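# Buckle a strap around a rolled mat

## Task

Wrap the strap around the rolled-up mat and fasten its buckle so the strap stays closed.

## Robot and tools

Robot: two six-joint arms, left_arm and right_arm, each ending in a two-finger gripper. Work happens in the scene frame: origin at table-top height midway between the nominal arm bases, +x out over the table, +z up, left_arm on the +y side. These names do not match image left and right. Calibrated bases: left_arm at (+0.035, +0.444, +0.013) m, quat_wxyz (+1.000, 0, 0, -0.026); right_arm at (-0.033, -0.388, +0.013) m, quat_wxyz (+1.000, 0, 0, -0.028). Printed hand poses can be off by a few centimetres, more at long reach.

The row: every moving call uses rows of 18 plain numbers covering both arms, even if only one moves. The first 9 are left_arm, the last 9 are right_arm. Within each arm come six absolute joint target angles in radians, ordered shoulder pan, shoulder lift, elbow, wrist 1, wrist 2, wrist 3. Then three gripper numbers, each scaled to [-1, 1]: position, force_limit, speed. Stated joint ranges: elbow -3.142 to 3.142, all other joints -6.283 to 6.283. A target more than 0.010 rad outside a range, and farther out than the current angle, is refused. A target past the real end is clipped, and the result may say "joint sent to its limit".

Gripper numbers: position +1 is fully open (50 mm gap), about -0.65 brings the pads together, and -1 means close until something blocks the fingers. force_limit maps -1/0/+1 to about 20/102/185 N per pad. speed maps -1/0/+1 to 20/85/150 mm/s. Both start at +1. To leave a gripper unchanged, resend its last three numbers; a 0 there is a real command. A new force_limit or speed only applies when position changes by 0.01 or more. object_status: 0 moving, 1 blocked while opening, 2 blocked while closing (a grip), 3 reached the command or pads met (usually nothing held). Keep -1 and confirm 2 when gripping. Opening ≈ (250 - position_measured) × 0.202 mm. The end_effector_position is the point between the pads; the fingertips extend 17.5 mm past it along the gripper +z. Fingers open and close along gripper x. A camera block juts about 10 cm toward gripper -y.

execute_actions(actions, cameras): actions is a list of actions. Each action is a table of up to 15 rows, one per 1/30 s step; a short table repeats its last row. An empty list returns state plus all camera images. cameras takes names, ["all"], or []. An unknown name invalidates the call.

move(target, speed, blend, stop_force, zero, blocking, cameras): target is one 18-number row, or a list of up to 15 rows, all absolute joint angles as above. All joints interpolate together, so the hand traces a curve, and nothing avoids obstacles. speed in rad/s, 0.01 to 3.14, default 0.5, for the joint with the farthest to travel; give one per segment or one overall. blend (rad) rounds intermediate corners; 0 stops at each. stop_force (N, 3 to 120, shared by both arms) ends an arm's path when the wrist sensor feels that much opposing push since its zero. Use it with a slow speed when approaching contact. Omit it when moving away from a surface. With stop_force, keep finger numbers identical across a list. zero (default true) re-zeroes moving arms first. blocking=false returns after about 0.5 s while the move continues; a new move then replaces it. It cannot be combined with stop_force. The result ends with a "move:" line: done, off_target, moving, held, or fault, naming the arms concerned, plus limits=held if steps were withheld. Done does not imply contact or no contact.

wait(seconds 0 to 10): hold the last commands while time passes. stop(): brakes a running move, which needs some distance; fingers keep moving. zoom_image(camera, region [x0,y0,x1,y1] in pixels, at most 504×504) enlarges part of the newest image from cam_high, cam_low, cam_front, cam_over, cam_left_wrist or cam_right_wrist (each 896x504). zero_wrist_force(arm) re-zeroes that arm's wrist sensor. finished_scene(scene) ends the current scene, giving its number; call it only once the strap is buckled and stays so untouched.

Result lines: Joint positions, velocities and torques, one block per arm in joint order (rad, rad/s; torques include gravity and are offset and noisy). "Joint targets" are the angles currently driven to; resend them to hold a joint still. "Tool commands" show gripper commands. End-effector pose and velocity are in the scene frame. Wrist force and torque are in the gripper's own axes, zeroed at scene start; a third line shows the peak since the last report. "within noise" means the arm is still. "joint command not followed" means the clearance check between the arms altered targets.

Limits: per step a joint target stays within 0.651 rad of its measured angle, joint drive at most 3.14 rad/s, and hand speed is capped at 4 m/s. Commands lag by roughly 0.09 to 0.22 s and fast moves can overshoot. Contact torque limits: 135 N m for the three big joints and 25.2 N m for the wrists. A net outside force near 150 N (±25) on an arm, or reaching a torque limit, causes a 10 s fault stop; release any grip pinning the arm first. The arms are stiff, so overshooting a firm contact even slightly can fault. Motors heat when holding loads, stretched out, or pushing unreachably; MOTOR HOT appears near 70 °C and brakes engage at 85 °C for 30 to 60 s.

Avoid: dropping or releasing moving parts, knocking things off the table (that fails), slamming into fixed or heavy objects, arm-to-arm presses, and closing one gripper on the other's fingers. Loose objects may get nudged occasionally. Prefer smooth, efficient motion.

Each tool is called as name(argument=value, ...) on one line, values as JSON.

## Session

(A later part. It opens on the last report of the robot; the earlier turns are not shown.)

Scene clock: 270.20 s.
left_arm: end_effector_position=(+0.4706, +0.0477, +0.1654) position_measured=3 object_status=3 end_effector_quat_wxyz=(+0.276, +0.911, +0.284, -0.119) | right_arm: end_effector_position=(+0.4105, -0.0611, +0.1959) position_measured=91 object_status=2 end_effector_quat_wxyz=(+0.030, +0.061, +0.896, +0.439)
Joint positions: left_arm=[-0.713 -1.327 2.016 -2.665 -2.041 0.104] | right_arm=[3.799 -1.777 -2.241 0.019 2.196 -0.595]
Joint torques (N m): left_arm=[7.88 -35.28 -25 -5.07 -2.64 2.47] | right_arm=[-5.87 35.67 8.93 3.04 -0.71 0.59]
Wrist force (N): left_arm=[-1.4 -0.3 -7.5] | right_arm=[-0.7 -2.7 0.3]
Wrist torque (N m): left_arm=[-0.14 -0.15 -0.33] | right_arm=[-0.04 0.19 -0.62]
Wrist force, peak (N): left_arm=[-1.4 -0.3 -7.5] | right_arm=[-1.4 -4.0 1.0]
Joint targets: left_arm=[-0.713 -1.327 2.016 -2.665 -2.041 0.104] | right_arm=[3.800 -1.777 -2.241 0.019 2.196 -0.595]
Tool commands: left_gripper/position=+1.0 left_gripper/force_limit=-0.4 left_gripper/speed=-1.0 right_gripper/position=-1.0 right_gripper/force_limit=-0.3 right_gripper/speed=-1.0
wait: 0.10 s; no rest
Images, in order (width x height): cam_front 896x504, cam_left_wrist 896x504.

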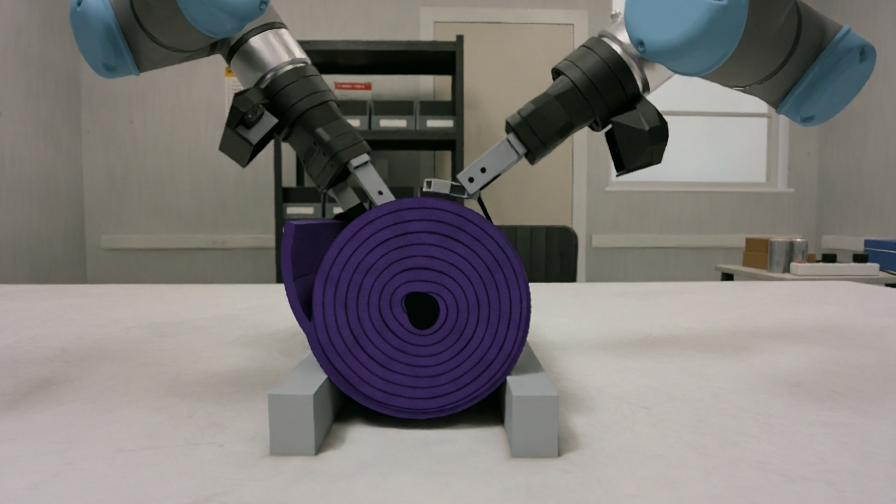

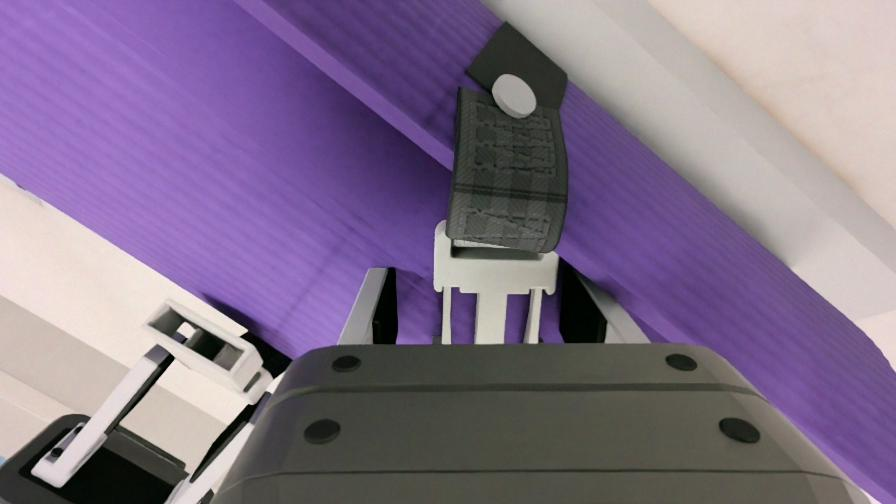

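move(target=[-0.713,-1.327,2.016,-2.665,-2.041,0.104,-1,-0.4,-1,3.7995,-1.7773,-2.2412,0.0188,2.1957,-0.5953,-1,-0.3,-1])

move(target=[[-0.6864,-1.3855,1.9889,-2.567,-2.0511,0.1317,-1,-0.4,-1,3.7995,-1.7773,-2.2412,0.0188,2.1957,-0.5953,-1,-0.3,-1],[-0.8990,-1.3804,1.7137,-1.9731,-1.6973,0.3474,-1,-0.4,-1,3.7995,-1.7773,-2.2412,0.0188,2.1957,-0.5953,-1,-0.3,-1],[-1.0598,-1.2372,1.4917,-1.5443,-1.4677,0.5578,-1,-0.4,-1,3.7995,-1.7773,-2.2412,0.0188,2.1957,-0.5953,-1,-0.3,-1]], speed=0.25, blend=[0.04,0.04,0], cameras=["cam_left_wrist","cam_right_wrist","cam_front","cam_low"])

zoom_image(camera="cam_front", region=[350, 130, 490, 208])

zoom_image(camera="cam_right_wrist", region=[360, 220, 600, 355])

zoom_image(camera="cam_left_wrist", region=[340, 180, 640, 348])

Scene clock: 283.13 s.
left_arm: end_effector_position=(+0.4705, +0.0479, +0.1653) position_measured=88 object_status=0 end_effector_quat_wxyz=(+0.276, +0.911, +0.283, -0.119) | right_arm: end_effector_position=(+0.4105, -0.0611, +0.1959) position_measured=91 object_status=2 end_effector_quat_wxyz=(+0.030, +0.061, +0.896, +0.439)
Joint positions: left_arm=[-0.713 -1.327 2.016 -2.665 -2.041 0.104] | right_arm=[3.799 -1.777 -2.241 0.019 2.196 -0.595]
Joint torques (N m): left_arm=[8.98 -27 -10.01 0.22 3.61 -0.28] | right_arm=[-6.03 35.05 9.97 2.98 -0.65 0.48]
Wrist force (N): left_arm=[-10.5 -2.7 -17.2] | right_arm=[-1.5 -4.0 1.0]
Wrist torque (N m): left_arm=[-0.26 -0.38 -0.32] | right_arm=[-0.10 0.21 -0.61]
Wrist force, peak (N): left_arm=[-12.2 -2.8 -18.0] | right_arm=[-1.7 -4.2 1.2]
Joint targets: left_arm=[-0.713 -1.327 2.016 -2.665 -2.041 0.104] | right_arm=[3.800 -1.777 -2.241 0.019 2.196 -0.595]
move: done

Scene clock: 288.03 s.
left_arm: end_effector_position=(+0.4193, +0.0276, +0.2027) position_measured=88 object_status=2 end_effector_quat_wxyz=(-0.147, +0.987, -0.056, -0.024) | right_arm: end_effector_position=(+0.4105, -0.0611, +0.1959) position_measured=91 object_status=2 end_effector_quat_wxyz=(+0.030, +0.061, +0.896, +0.439)
Joint positions: left_arm=[-1.06 -1.237 1.492 -1.544 -1.468 0.558] | right_arm=[3.799 -1.777 -2.241 0.019 2.196 -0.595]
Joint torques (N m): left_arm=[10.78 -52 -20.62 -3.7 -1.53 -2.68] | right_arm=[-5.76 34.77 9.49 3.07 -0.67 0.51]
Wrist force (N): left_arm=[0.2 -0.4 2.9] | right_arm=[-1.0 -3.2 0.3]
Wrist torque (N m): left_arm=[-0.01 0.00 -0.10] | right_arm=[-0.07 0.19 -0.62]
Wrist force, peak (N): left_arm=[-11.2 -2.5 -17.5] | right_arm=[-1.6 -4.3 1.2]
Joint targets: left_arm=[-1.060 -1.237 1.492 -1.544 -1.468 0.558] | right_arm=[3.800 -1.777 -2.241 0.019 2.196 -0.595]
move: done
Images, in order (width x height): cam_low 896x504, cam_front 896x504, cam_left_wrist 896x504, cam_right_wrist 896x504.

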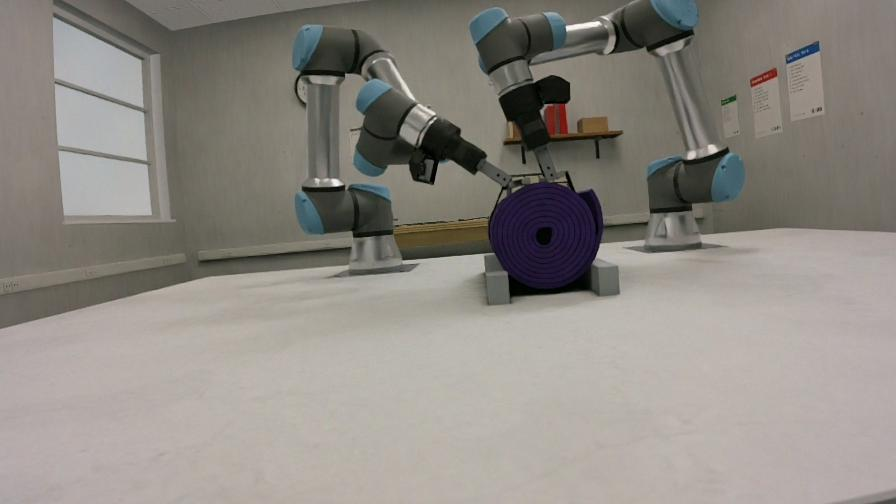

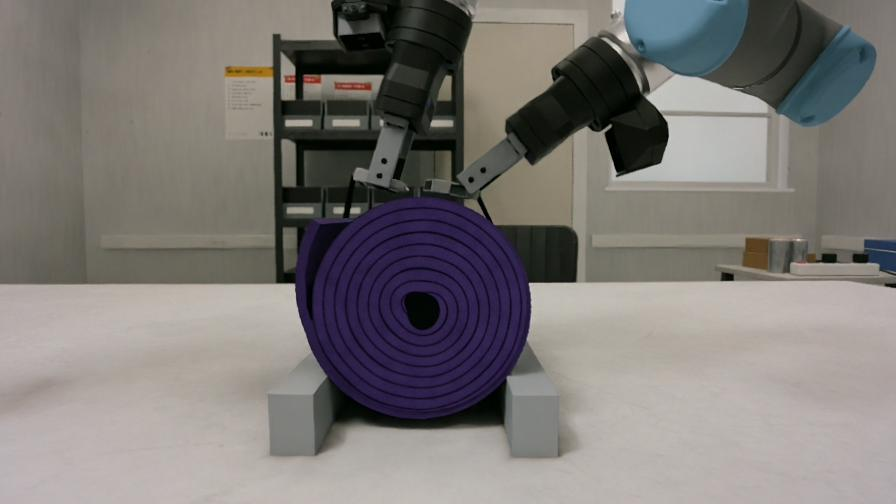

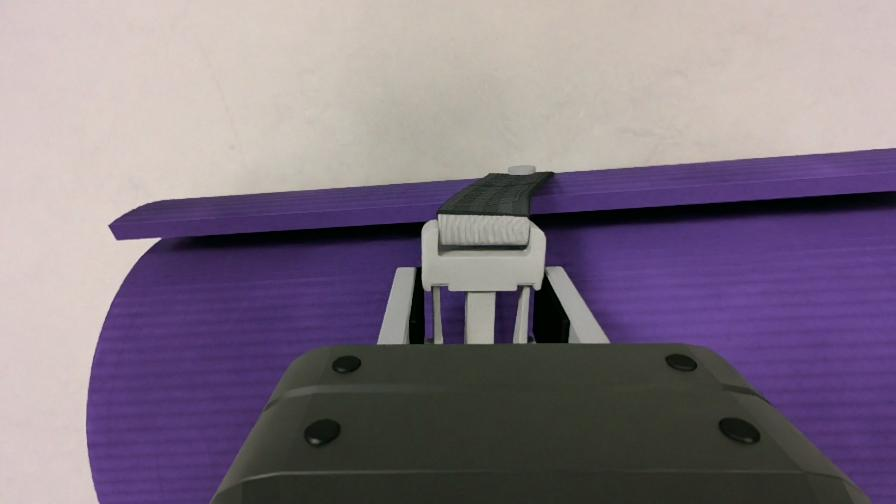

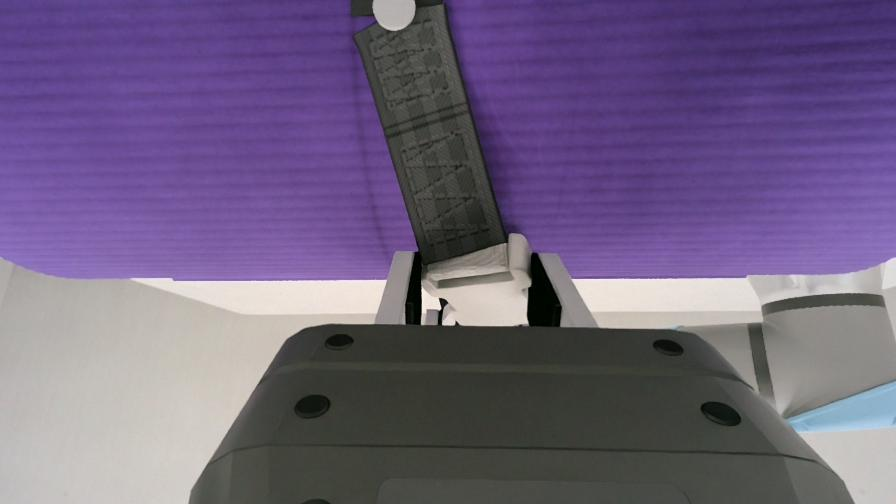

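Scaled by 3.600.

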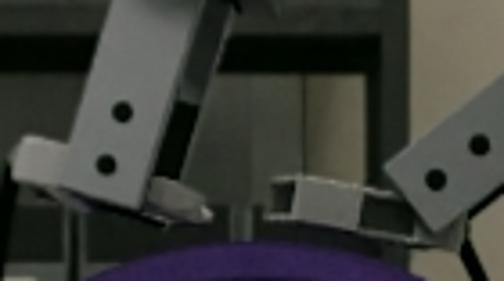

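Scaled by 2.100.

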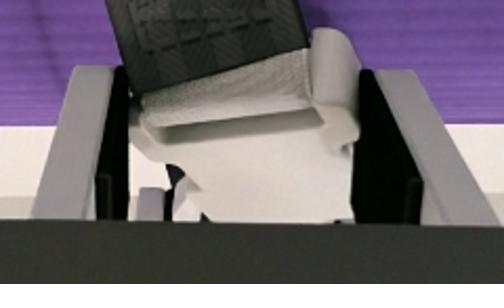

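Scaled by 1.680.

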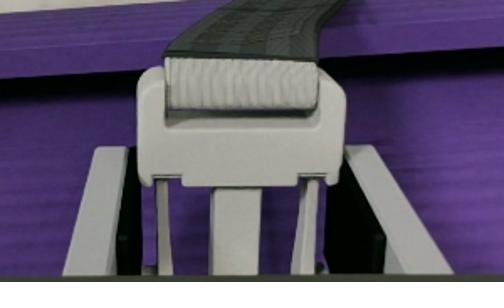

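move(target=[-1.0805,-1.2745,1.5354,-1.6086,-1.4674,0.4068,-1,-0.4,-1,3.7995,-1.7773,-2.2412,0.0188,2.1957,-0.5953,-1,-0.3,-1], speed=0.15, cameras=["cam_left_wrist","cam_right_wrist","cam_front","cam_low"])

zoom_image(camera="cam_front", region=[350, 130, 490, 208])

zoom_image(camera="cam_right_wrist", region=[400, 230, 560, 330])

zoom_image(camera="cam_low", region=[500, 155, 590, 205])

Scene clock: 309.67 s.
left_arm: end_effector_position=(+0.4107, +0.0196, +0.2072) position_measured=88 object_status=2 end_effector_quat_wxyz=(-0.122, +0.992, +0.010, +0.001) | right_arm: end_effector_position=(+0.4105, -0.0611, +0.1959) position_measured=91 object_status=2 end_effector_quat_wxyz=(+0.030, +0.061, +0.896, +0.439)
Joint positions: left_arm=[-1.081 -1.275 1.536 -1.609 -1.467 0.407] | right_arm=[3.799 -1.777 -2.241 0.019 2.196 -0.595]
Joint torques (N m): left_arm=[5.22 -34.58 -32.47 0.22 1.6 2.43] | right_arm=[-5.75 34.78 9.94 2.92 -0.55 0.42]
Wrist force (N): left_arm=[2.2 -0.6 5.4] | right_arm=[-1.3 -3.7 0.7]
Wrist torque (N m): left_arm=[-0.13 -0.01 -0.09] | right_arm=[-0.09 0.21 -0.62]
Wrist force, peak (N): left_arm=[2.5 -0.3 6.1] | right_arm=[-1.6 -4.3 1.2]
Joint targets: left_arm=[-1.081 -1.274 1.535 -1.609 -1.467 0.407] | right_arm=[3.800 -1.777 -2.241 0.019 2.196 -0.595]
move: done
Images, in order (width x height): cam_low 896x504, cam_front 896x504, cam_left_wrist 896x504, cam_right_wrist 896x504.

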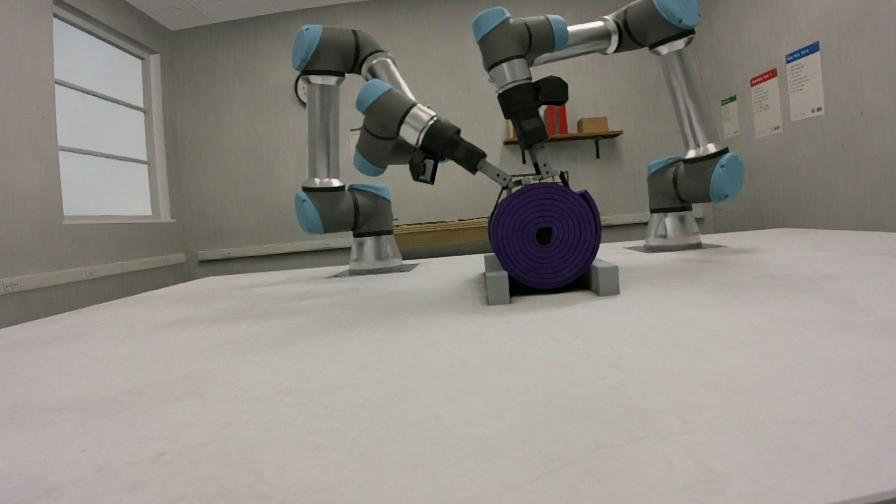

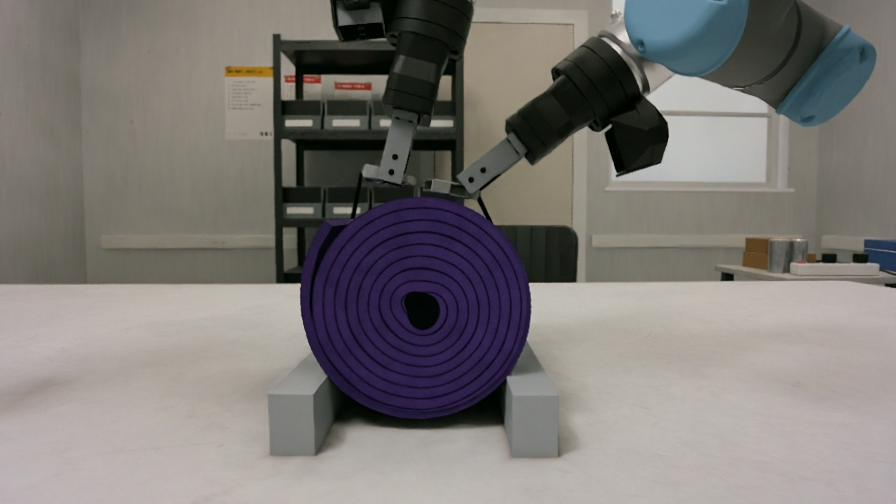

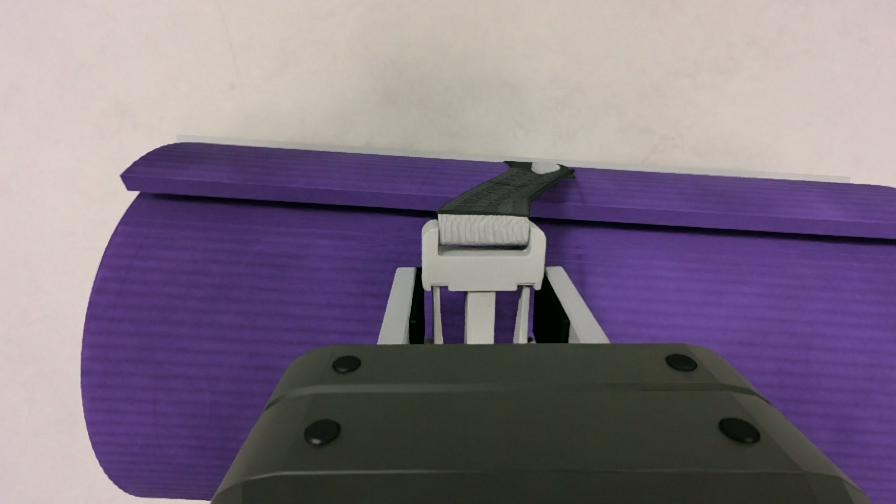

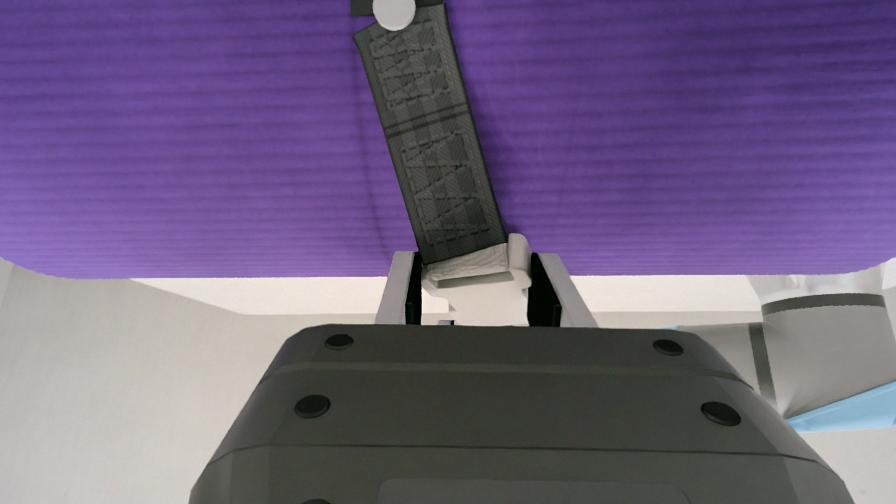

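Scaled by 3.600.

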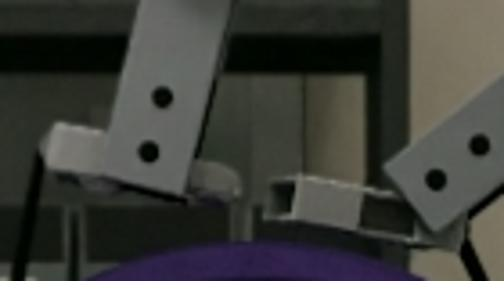

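Scaled by 3.150.

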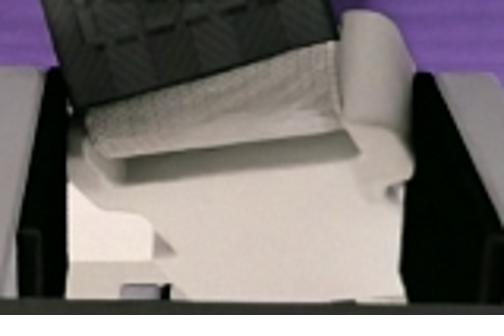

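Scaled by 5.600.

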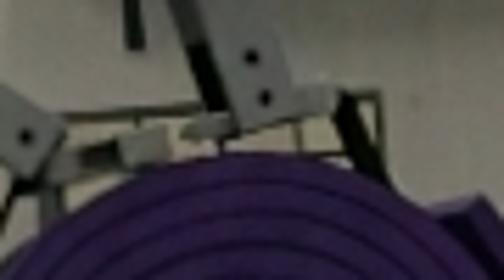

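move(target=[[-1.0834,-1.2642,1.5302,-1.6134,-1.468,0.4040,-1,-0.4,-1,3.7995,-1.7773,-2.2412,0.0188,2.1957,-0.5953,-1,-0.3,-1],[-1.0976,-1.2234,1.4881,-1.6108,-1.4712,0.39,-1,-0.4,-1,3.7995,-1.7773,-2.2412,0.0188,2.1957,-0.5953,-1,-0.3,-1]], speed=0.03, stop_force=12, cameras=["cam_right_wrist","cam_front","cam_low"])

zoom_image(camera="cam_front", region=[350, 130, 490, 208])

zoom_image(camera="cam_right_wrist", region=[400, 230, 560, 330])

Scene clock: 334.57 s.
left_arm: end_effector_position=(+0.4109, +0.0089, +0.2023) position_measured=88 object_status=2 end_effector_quat_wxyz=(-0.123, +0.992, +0.010, +0.001) | right_arm: end_effector_position=(+0.4105, -0.0611, +0.1958) position_measured=91 object_status=2 end_effector_quat_wxyz=(+0.030, +0.061, +0.896, +0.439)
Joint positions: left_arm=[-1.088 -1.251 1.517 -1.612 -1.469 0.4] | right_arm=[3.799 -1.777 -2.241 0.019 2.196 -0.595]
Joint torques (N m): left_arm=[6.59 -51.41 -20.32 -6.68 -0.59 2.43] | right_arm=[10.86 34.96 24.26 6.29 4.94 0.34]
Wrist force (N): left_arm=[2.6 -8.8 5.8] | right_arm=[-0.9 -8.4 -5.3]
Wrist torque (N m): left_arm=[-0.06 0.00 -0.06] | right_arm=[-0.09 0.22 -0.64]
Wrist force, peak (N): left_arm=[3.1 -15.2 8.0] | right_arm=[-1.0 -12.8 -10.9]
Joint targets: left_arm=[-1.088 -1.251 1.517 -1.612 -1.469 0.400] | right_arm=[3.800 -1.777 -2.241 0.019 2.196 -0.595]
move: contact (left_arm); path passed 1 of 2 targets; left_arm: the elbow is farthest, 0.029 rad from its target
Images, in order (width x height): cam_low 896x504, cam_front 896x504, cam_right_wrist 896x504.

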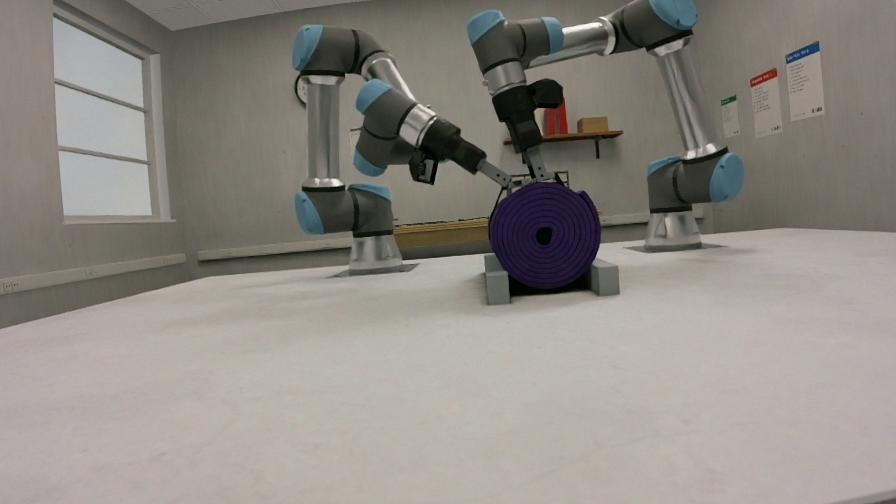

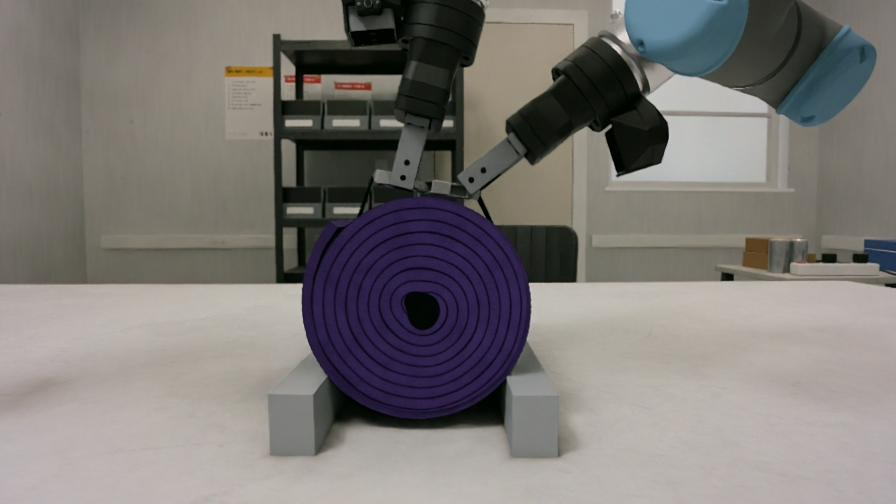

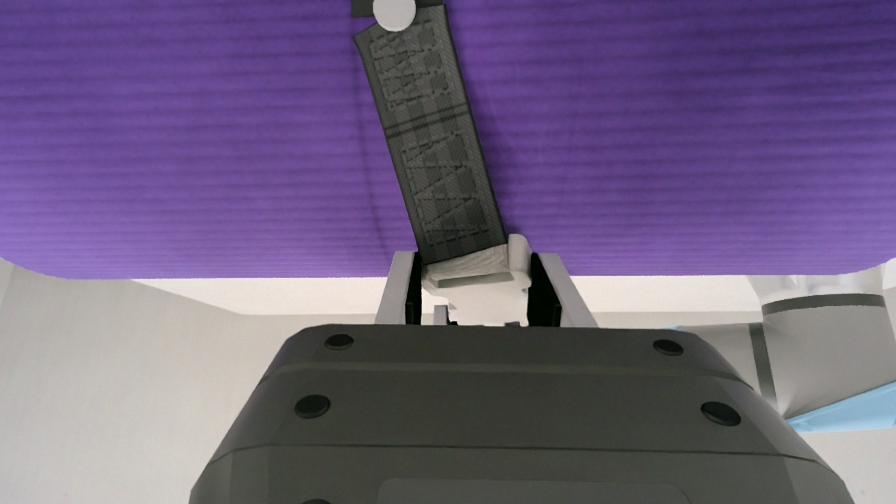

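Scaled by 3.600.

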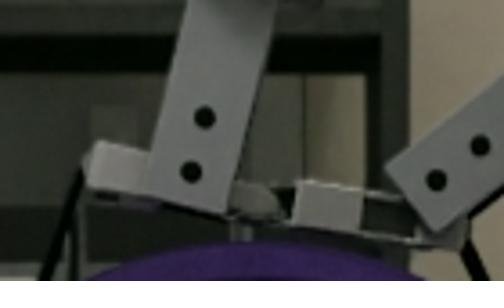

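Scaled by 3.150.

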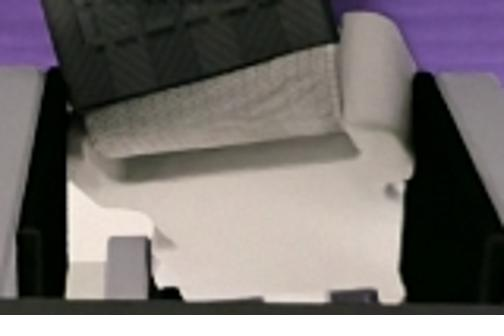

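move(target=[[-1.0825,-1.270,1.533,-1.611,-1.468,0.405,-1,-0.4,-1,3.7995,-1.7773,-2.2412,0.0188,2.1957,-0.5953,-1,-0.3,-1],[-1.0930,-1.2779,1.5455,-1.6132,-1.4698,0.3141,-1,-0.4,-1,3.7995,-1.7773,-2.2412,0.0188,2.1957,-0.5953,-1,-0.3,-1]], speed=0.1, blend=0.01, cameras=["cam_right_wrist","cam_front"])

zoom_image(camera="cam_front", region=[350, 130, 490, 208])

zoom_image(camera="cam_right_wrist", region=[400, 230, 560, 330])

Scene clock: 355.87 s.
left_arm: end_effector_position=(+0.4037, +0.0172, +0.2049) position_measured=88 object_status=2 end_effector_quat_wxyz=(-0.123, +0.991, +0.050, +0.006) end_effector_velocity=(+0.000, +0.000, +0.001) end_effector_angular_velocity=(-0.001, +0.000, -0.005) | right_arm: end_effector_position=(+0.4105, -0.0611, +0.1959) position_measured=91 object_status=2 end_effector_quat_wxyz=(+0.030, +0.061, +0.896, +0.439)
Joint positions: left_arm=[-1.093 -1.278 1.546 -1.613 -1.47 0.314] | right_arm=[3.8 -1.777 -2.241 0.019 2.196 -0.595]
Joint velocities: left_arm=[0.001 -0.001 0 0 0 0.006] | right_arm=[within noise]
Joint torques (N m): left_arm=[-2.31 -43.73 -27.4 -4.5 -2.45 2.34] | right_arm=[-6.88 34.59 19.3 2.95 -1.05 0.2]
Wrist force (N): left_arm=[3.5 -0.6 6.6] | right_arm=[-1.0 -4.4 1.0]
Wrist torque (N m): left_arm=[-0.20 0.04 -0.02] | right_arm=[-0.16 0.12 -0.61]
Wrist force, peak (N): left_arm=[3.2 -9.0 7.1] | right_arm=[-1.9 -9.9 -5.0]
Joint targets: left_arm=[-1.093 -1.278 1.546 -1.613 -1.470 0.314] | right_arm=[3.800 -1.777 -2.241 0.019 2.196 -0.595]
move: done; blend cut to 0.0094 rad at target 1
Images, in order (width x height): cam_front 896x504, cam_right_wrist 896x504.

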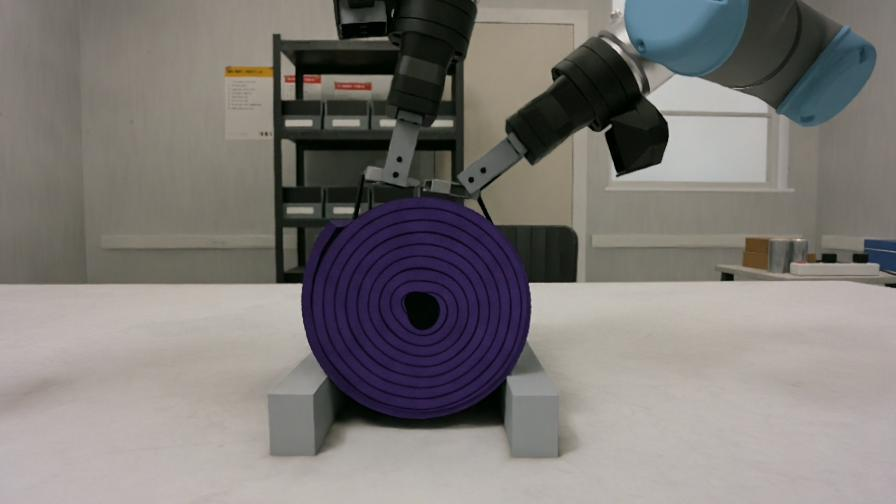

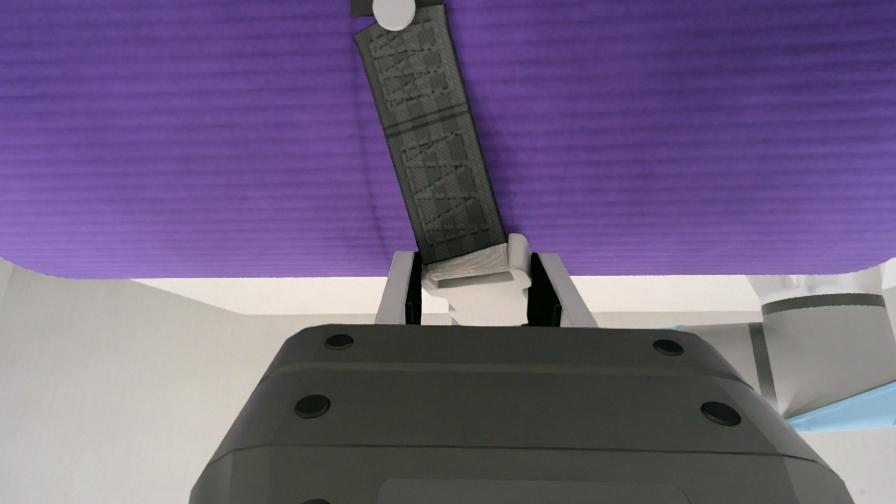

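Scaled by 3.600.

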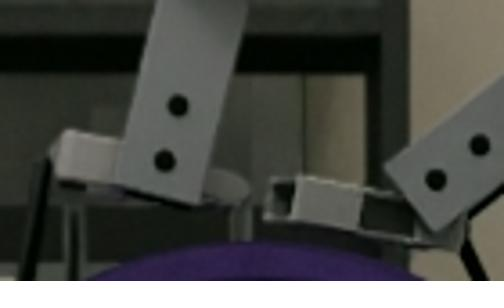

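Scaled by 3.150.

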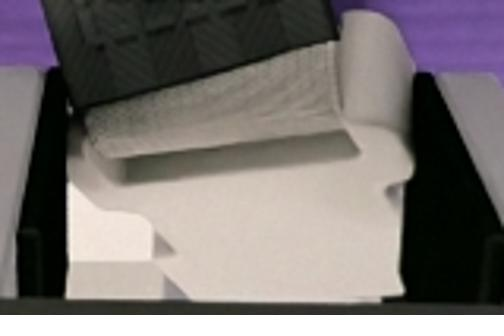

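move(target=[-1.1054,-1.2259,1.4908,-1.6092,-1.4726,0.3020,-1,-0.4,-1,3.7995,-1.7773,-2.2412,0.0188,2.1957,-0.5953,-1,-0.3,-1], speed=0.03, stop_force=12, cameras=["cam_right_wrist","cam_front","cam_low"])

zoom_image(camera="cam_front", region=[350, 130, 490, 208])

zoom_image(camera="cam_right_wrist", region=[400, 230, 560, 330])

Scene clock: 361.73 s.
left_arm: end_effector_position=(+0.4048, +0.0072, +0.2024) position_measured=88 object_status=2 end_effector_quat_wxyz=(-0.123, +0.991, +0.050, +0.006) | right_arm: end_effector_position=(+0.4105, -0.0611, +0.1959) position_measured=91 object_status=2 end_effector_quat_wxyz=(+0.030, +0.061, +0.896, +0.439)
Joint positions: left_arm=[-1.098 -1.256 1.523 -1.611 -1.471 0.309] | right_arm=[3.799 -1.777 -2.241 0.019 2.196 -0.595]
Joint torques (N m): left_arm=[6.09 -51.54 -22.25 -7.27 -1.42 2.27] | right_arm=[12.06 34.83 12.98 6.3 5.81 0.07]
Wrist force (N): left_arm=[1.9 -10.4 7.1] | right_arm=[-3.4 -9.2 -5.8]
Wrist torque (N m): left_arm=[-0.17 0.03 0.03] | right_arm=[-0.16 0.09 -0.61]
Wrist force, peak (N): left_arm=[3.7 -15.3 10.1] | right_arm=[-4.3 -14.8 -9.8]
Joint targets: left_arm=[-1.098 -1.256 1.523 -1.611 -1.471 0.309] | right_arm=[3.800 -1.777 -2.241 0.019 2.196 -0.595]
move: contact (left_arm); left_arm: the elbow is farthest, 0.032 rad from its target
Images, in order (width x height): cam_low 896x504, cam_front 896x504, cam_right_wrist 896x504.

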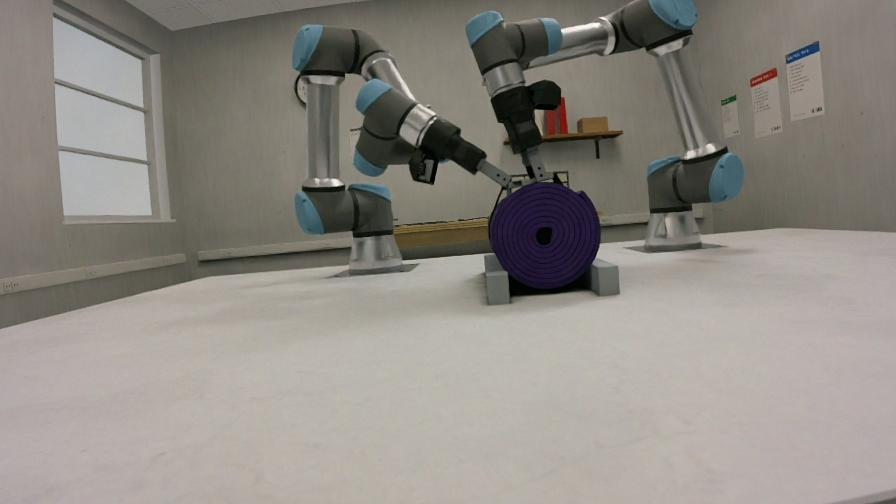

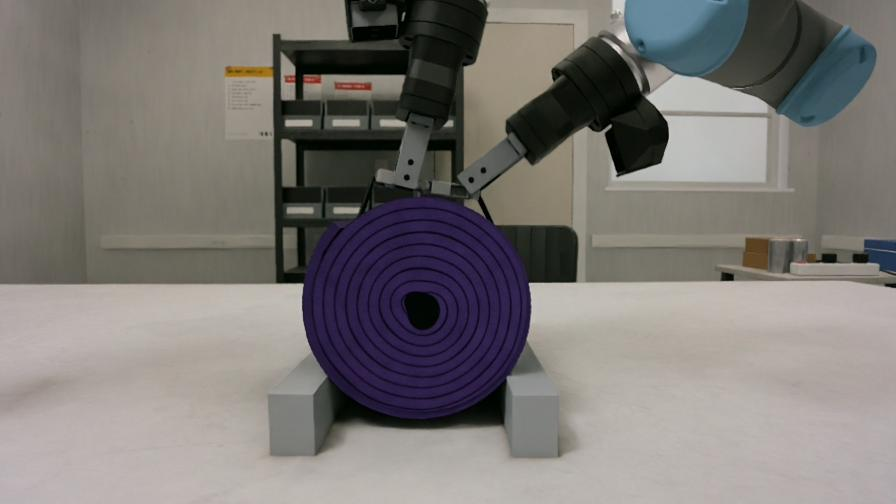

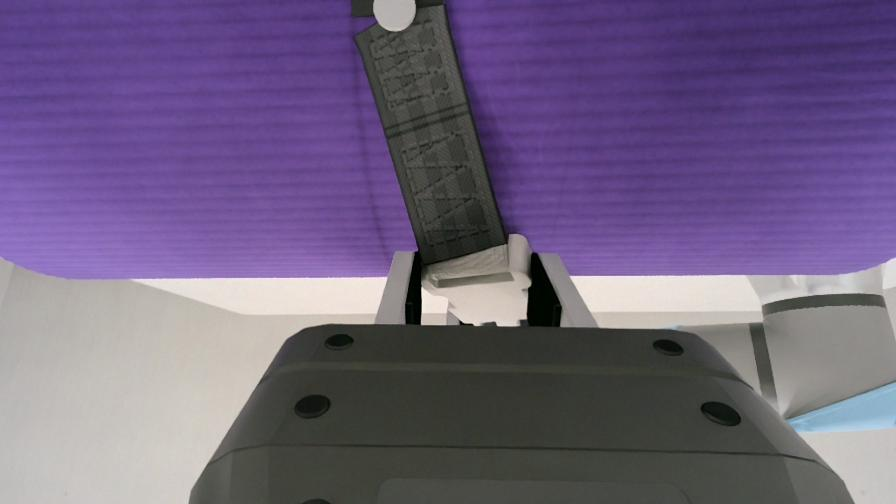

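Scaled by 3.600.

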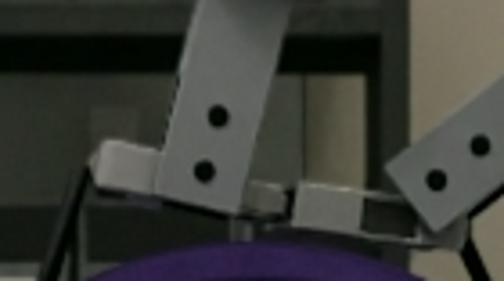

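Scaled by 3.150.

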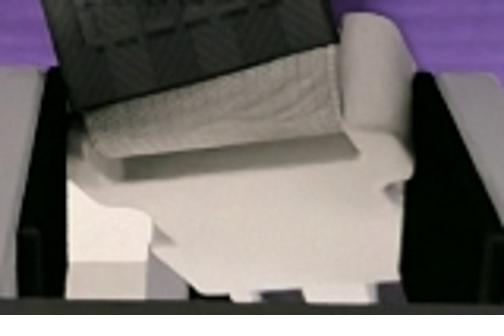

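move(target=[-1.0930,-1.2779,1.5455,-1.6132,-1.4698,0.3141,-1,-0.4,-1,3.7995,-1.7773,-2.2412,0.0188,2.1957,-0.5953,-1,-0.3,-1], speed=0.1, cameras=["cam_high","cam_over","cam_low"])

zoom_image(camera="cam_high", region=[400, 160, 520, 227])

zoom_image(camera="cam_over", region=[340, 80, 520, 180])

zoom_image(camera="cam_low", region=[510, 160, 570, 193])

Scene clock: 391.07 s.
left_arm: end_effector_position=(+0.4038, +0.0173, +0.2049) position_measured=88 object_status=2 end_effector_quat_wxyz=(-0.123, +0.991, +0.050, +0.006) | right_arm: end_effector_position=(+0.4105, -0.0610, +0.1959) position_measured=91 object_status=2 end_effector_quat_wxyz=(+0.030, +0.061, +0.896, +0.439)
Joint positions: left_arm=[-1.093 -1.278 1.546 -1.613 -1.47 0.314] | right_arm=[3.8 -1.777 -2.241 0.019 2.196 -0.595]
Joint torques (N m): left_arm=[0.22 -35.64 -32.54 -4.26 0.83 1.02] | right_arm=[-1.27 34.71 12.02 4.12 -0.23 0.05]
Wrist force (N): left_arm=[2.9 -0.8 5.2] | right_arm=[-0.9 -3.7 0.2]
Wrist torque (N m): left_arm=[-0.18 0.04 -0.10] | right_arm=[-0.20 0.21 -0.62]
Wrist force, peak (N): left_arm=[2.8 -10.0 8.5] | right_arm=[-4.1 -10.7 -5.0]
Joint targets: left_arm=[-1.093 -1.278 1.546 -1.613 -1.470 0.314] | right_arm=[3.800 -1.777 -2.241 0.019 2.196 -0.595]
move: done
Images, in order (width x height): cam_high 896x504, cam_low 896x504, cam_over 896x504.

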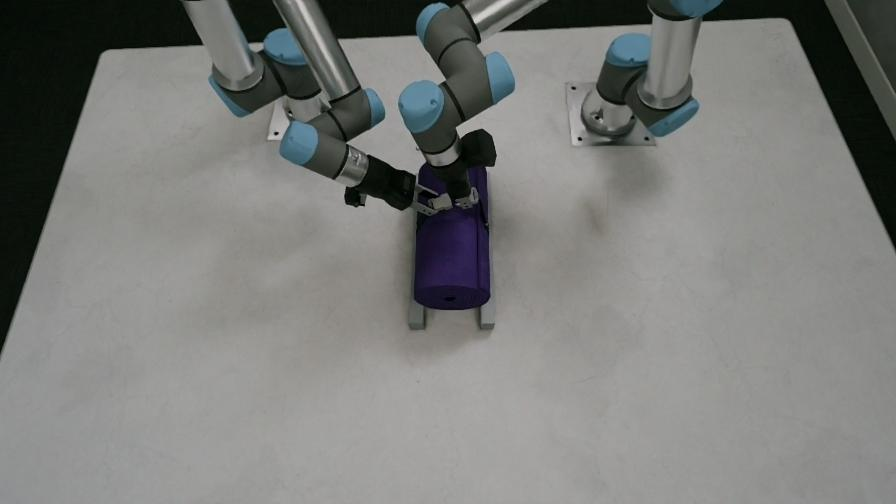

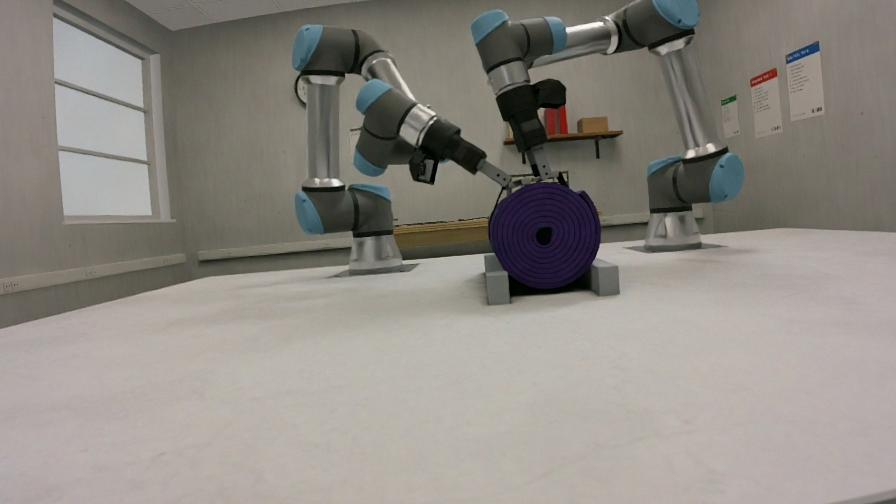

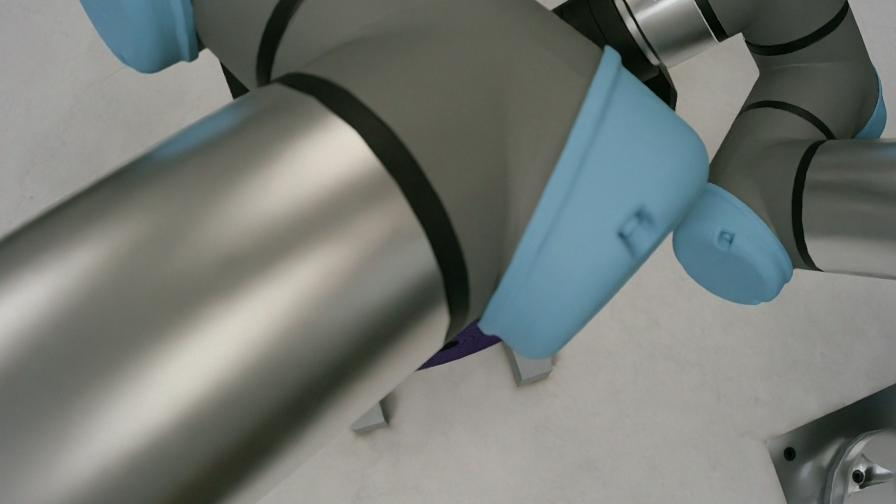

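Scaled by 4.200.

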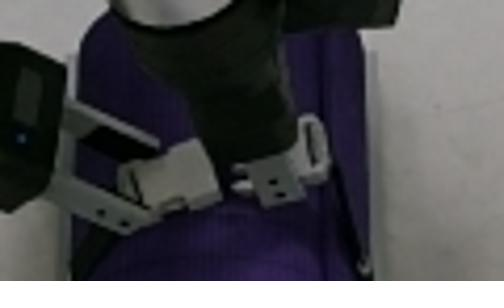

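Scaled by 2.800.

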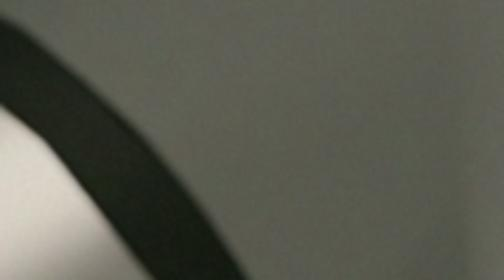

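Scaled by 8.400.

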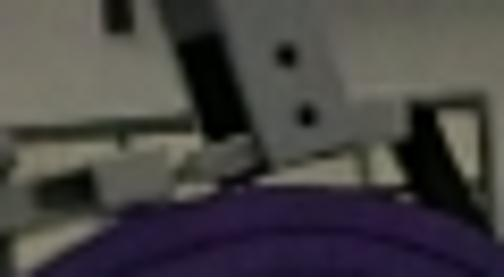

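move(target=[[-1.0953,-1.2769,1.5489,-1.6156,-1.4696,0.2613,-1,-0.4,-1,3.7995,-1.7773,-2.2412,0.0188,2.1957,-0.5953,-1,-0.3,-1],[-1.1061,-1.2210,1.4896,-1.6110,-1.4719,0.2506,-1,-0.4,-1,3.7995,-1.7773,-2.2412,0.0188,2.1957,-0.5953,-1,-0.3,-1]], speed=0.035, stop_force=12, cameras=["cam_high","cam_front","cam_low"])

zoom_image(camera="cam_front", region=[350, 130, 490, 208])

zoom_image(camera="cam_high", region=[410, 170, 500, 220])

zoom_image(camera="cam_low", region=[510, 160, 570, 193])

Scene clock: 416.50 s.
left_arm: end_effector_position=(+0.4038, +0.0097, +0.2012) position_measured=88 object_status=2 end_effector_quat_wxyz=(-0.124, +0.989, +0.075, +0.009) | right_arm: end_effector_position=(+0.4105, -0.0611, +0.1959) position_measured=91 object_status=2 end_effector_quat_wxyz=(+0.030, +0.061, +0.896, +0.439)
Joint positions: left_arm=[-1.098 -1.261 1.532 -1.614 -1.47 0.258] | right_arm=[3.799 -1.777 -2.241 0.019 2.196 -0.595]
Joint torques (N m): left_arm=[5.48 -51.33 -24.67 -7.44 -1.21 2.44] | right_arm=[12.18 34.71 12.69 6.22 5.67 0.06]
Wrist force (N): left_arm=[4.0 -10.8 8.7] | right_arm=[-3.9 -12.0 -6.4]
Wrist torque (N m): left_arm=[-0.15 0.04 -0.09] | right_arm=[-0.33 0.10 -0.57]
Wrist force, peak (N): left_arm=[4.0 -16.2 9.6] | right_arm=[-4.8 -14.6 -11.0]
Joint targets: left_arm=[-1.098 -1.261 1.532 -1.614 -1.470 0.258] | right_arm=[3.800 -1.777 -2.241 0.019 2.196 -0.595]
move: contact (left_arm); path passed 1 of 2 targets; left_arm: the elbow is farthest, 0.042 rad from its target
Images, in order (width x height): cam_high 896x504, cam_low 896x504, cam_front 896x504.

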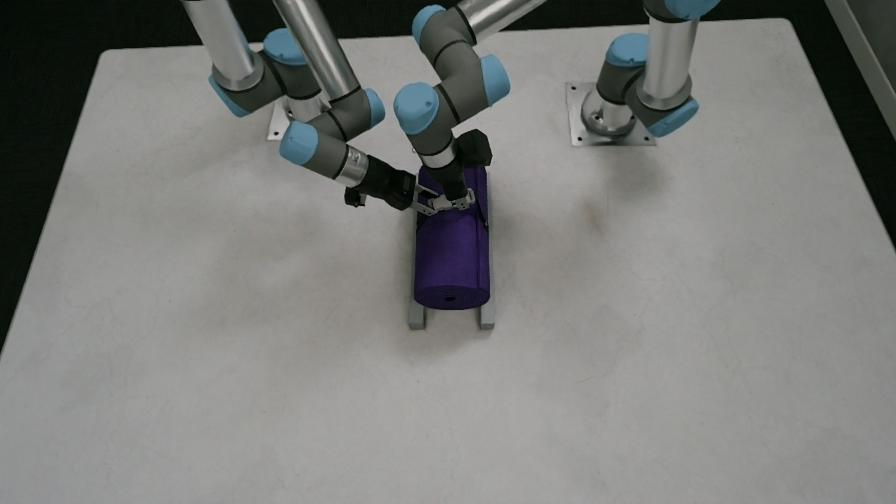

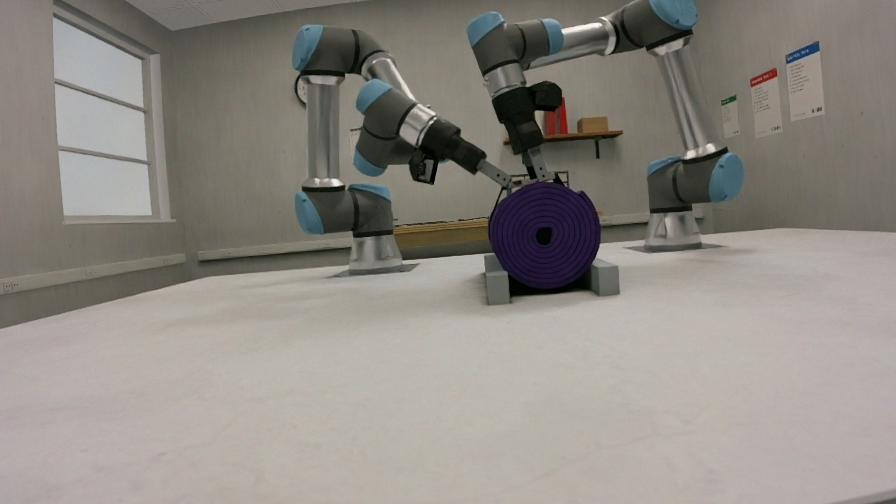

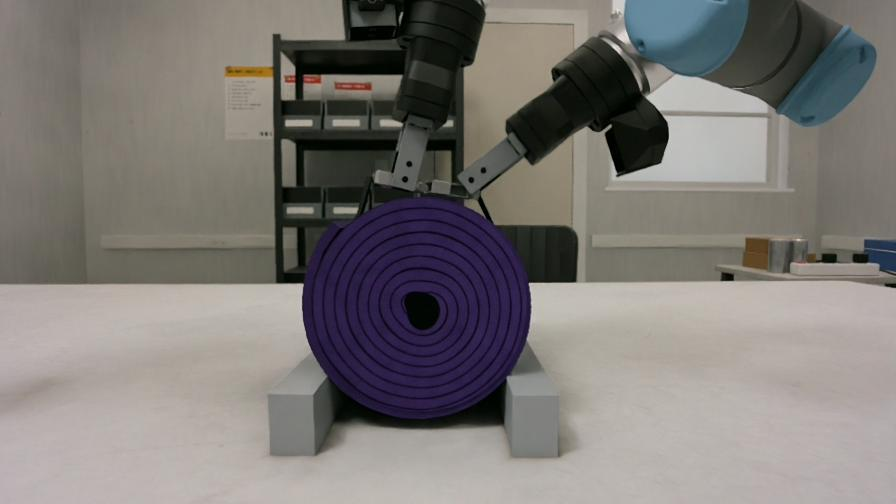

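Scaled by 3.600.

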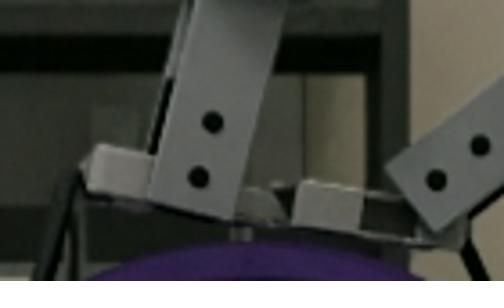

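Scaled by 5.600.

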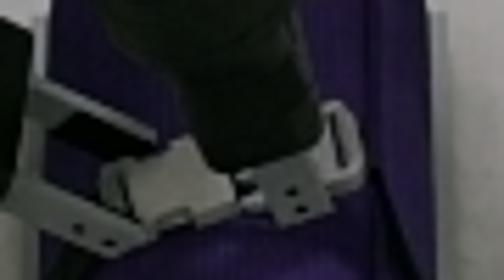

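Scaled by 8.400.

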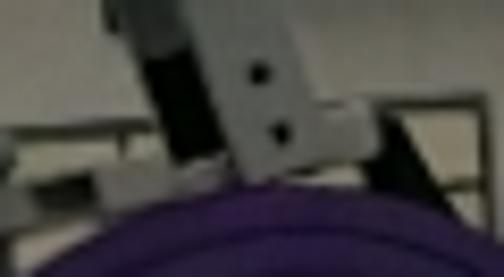

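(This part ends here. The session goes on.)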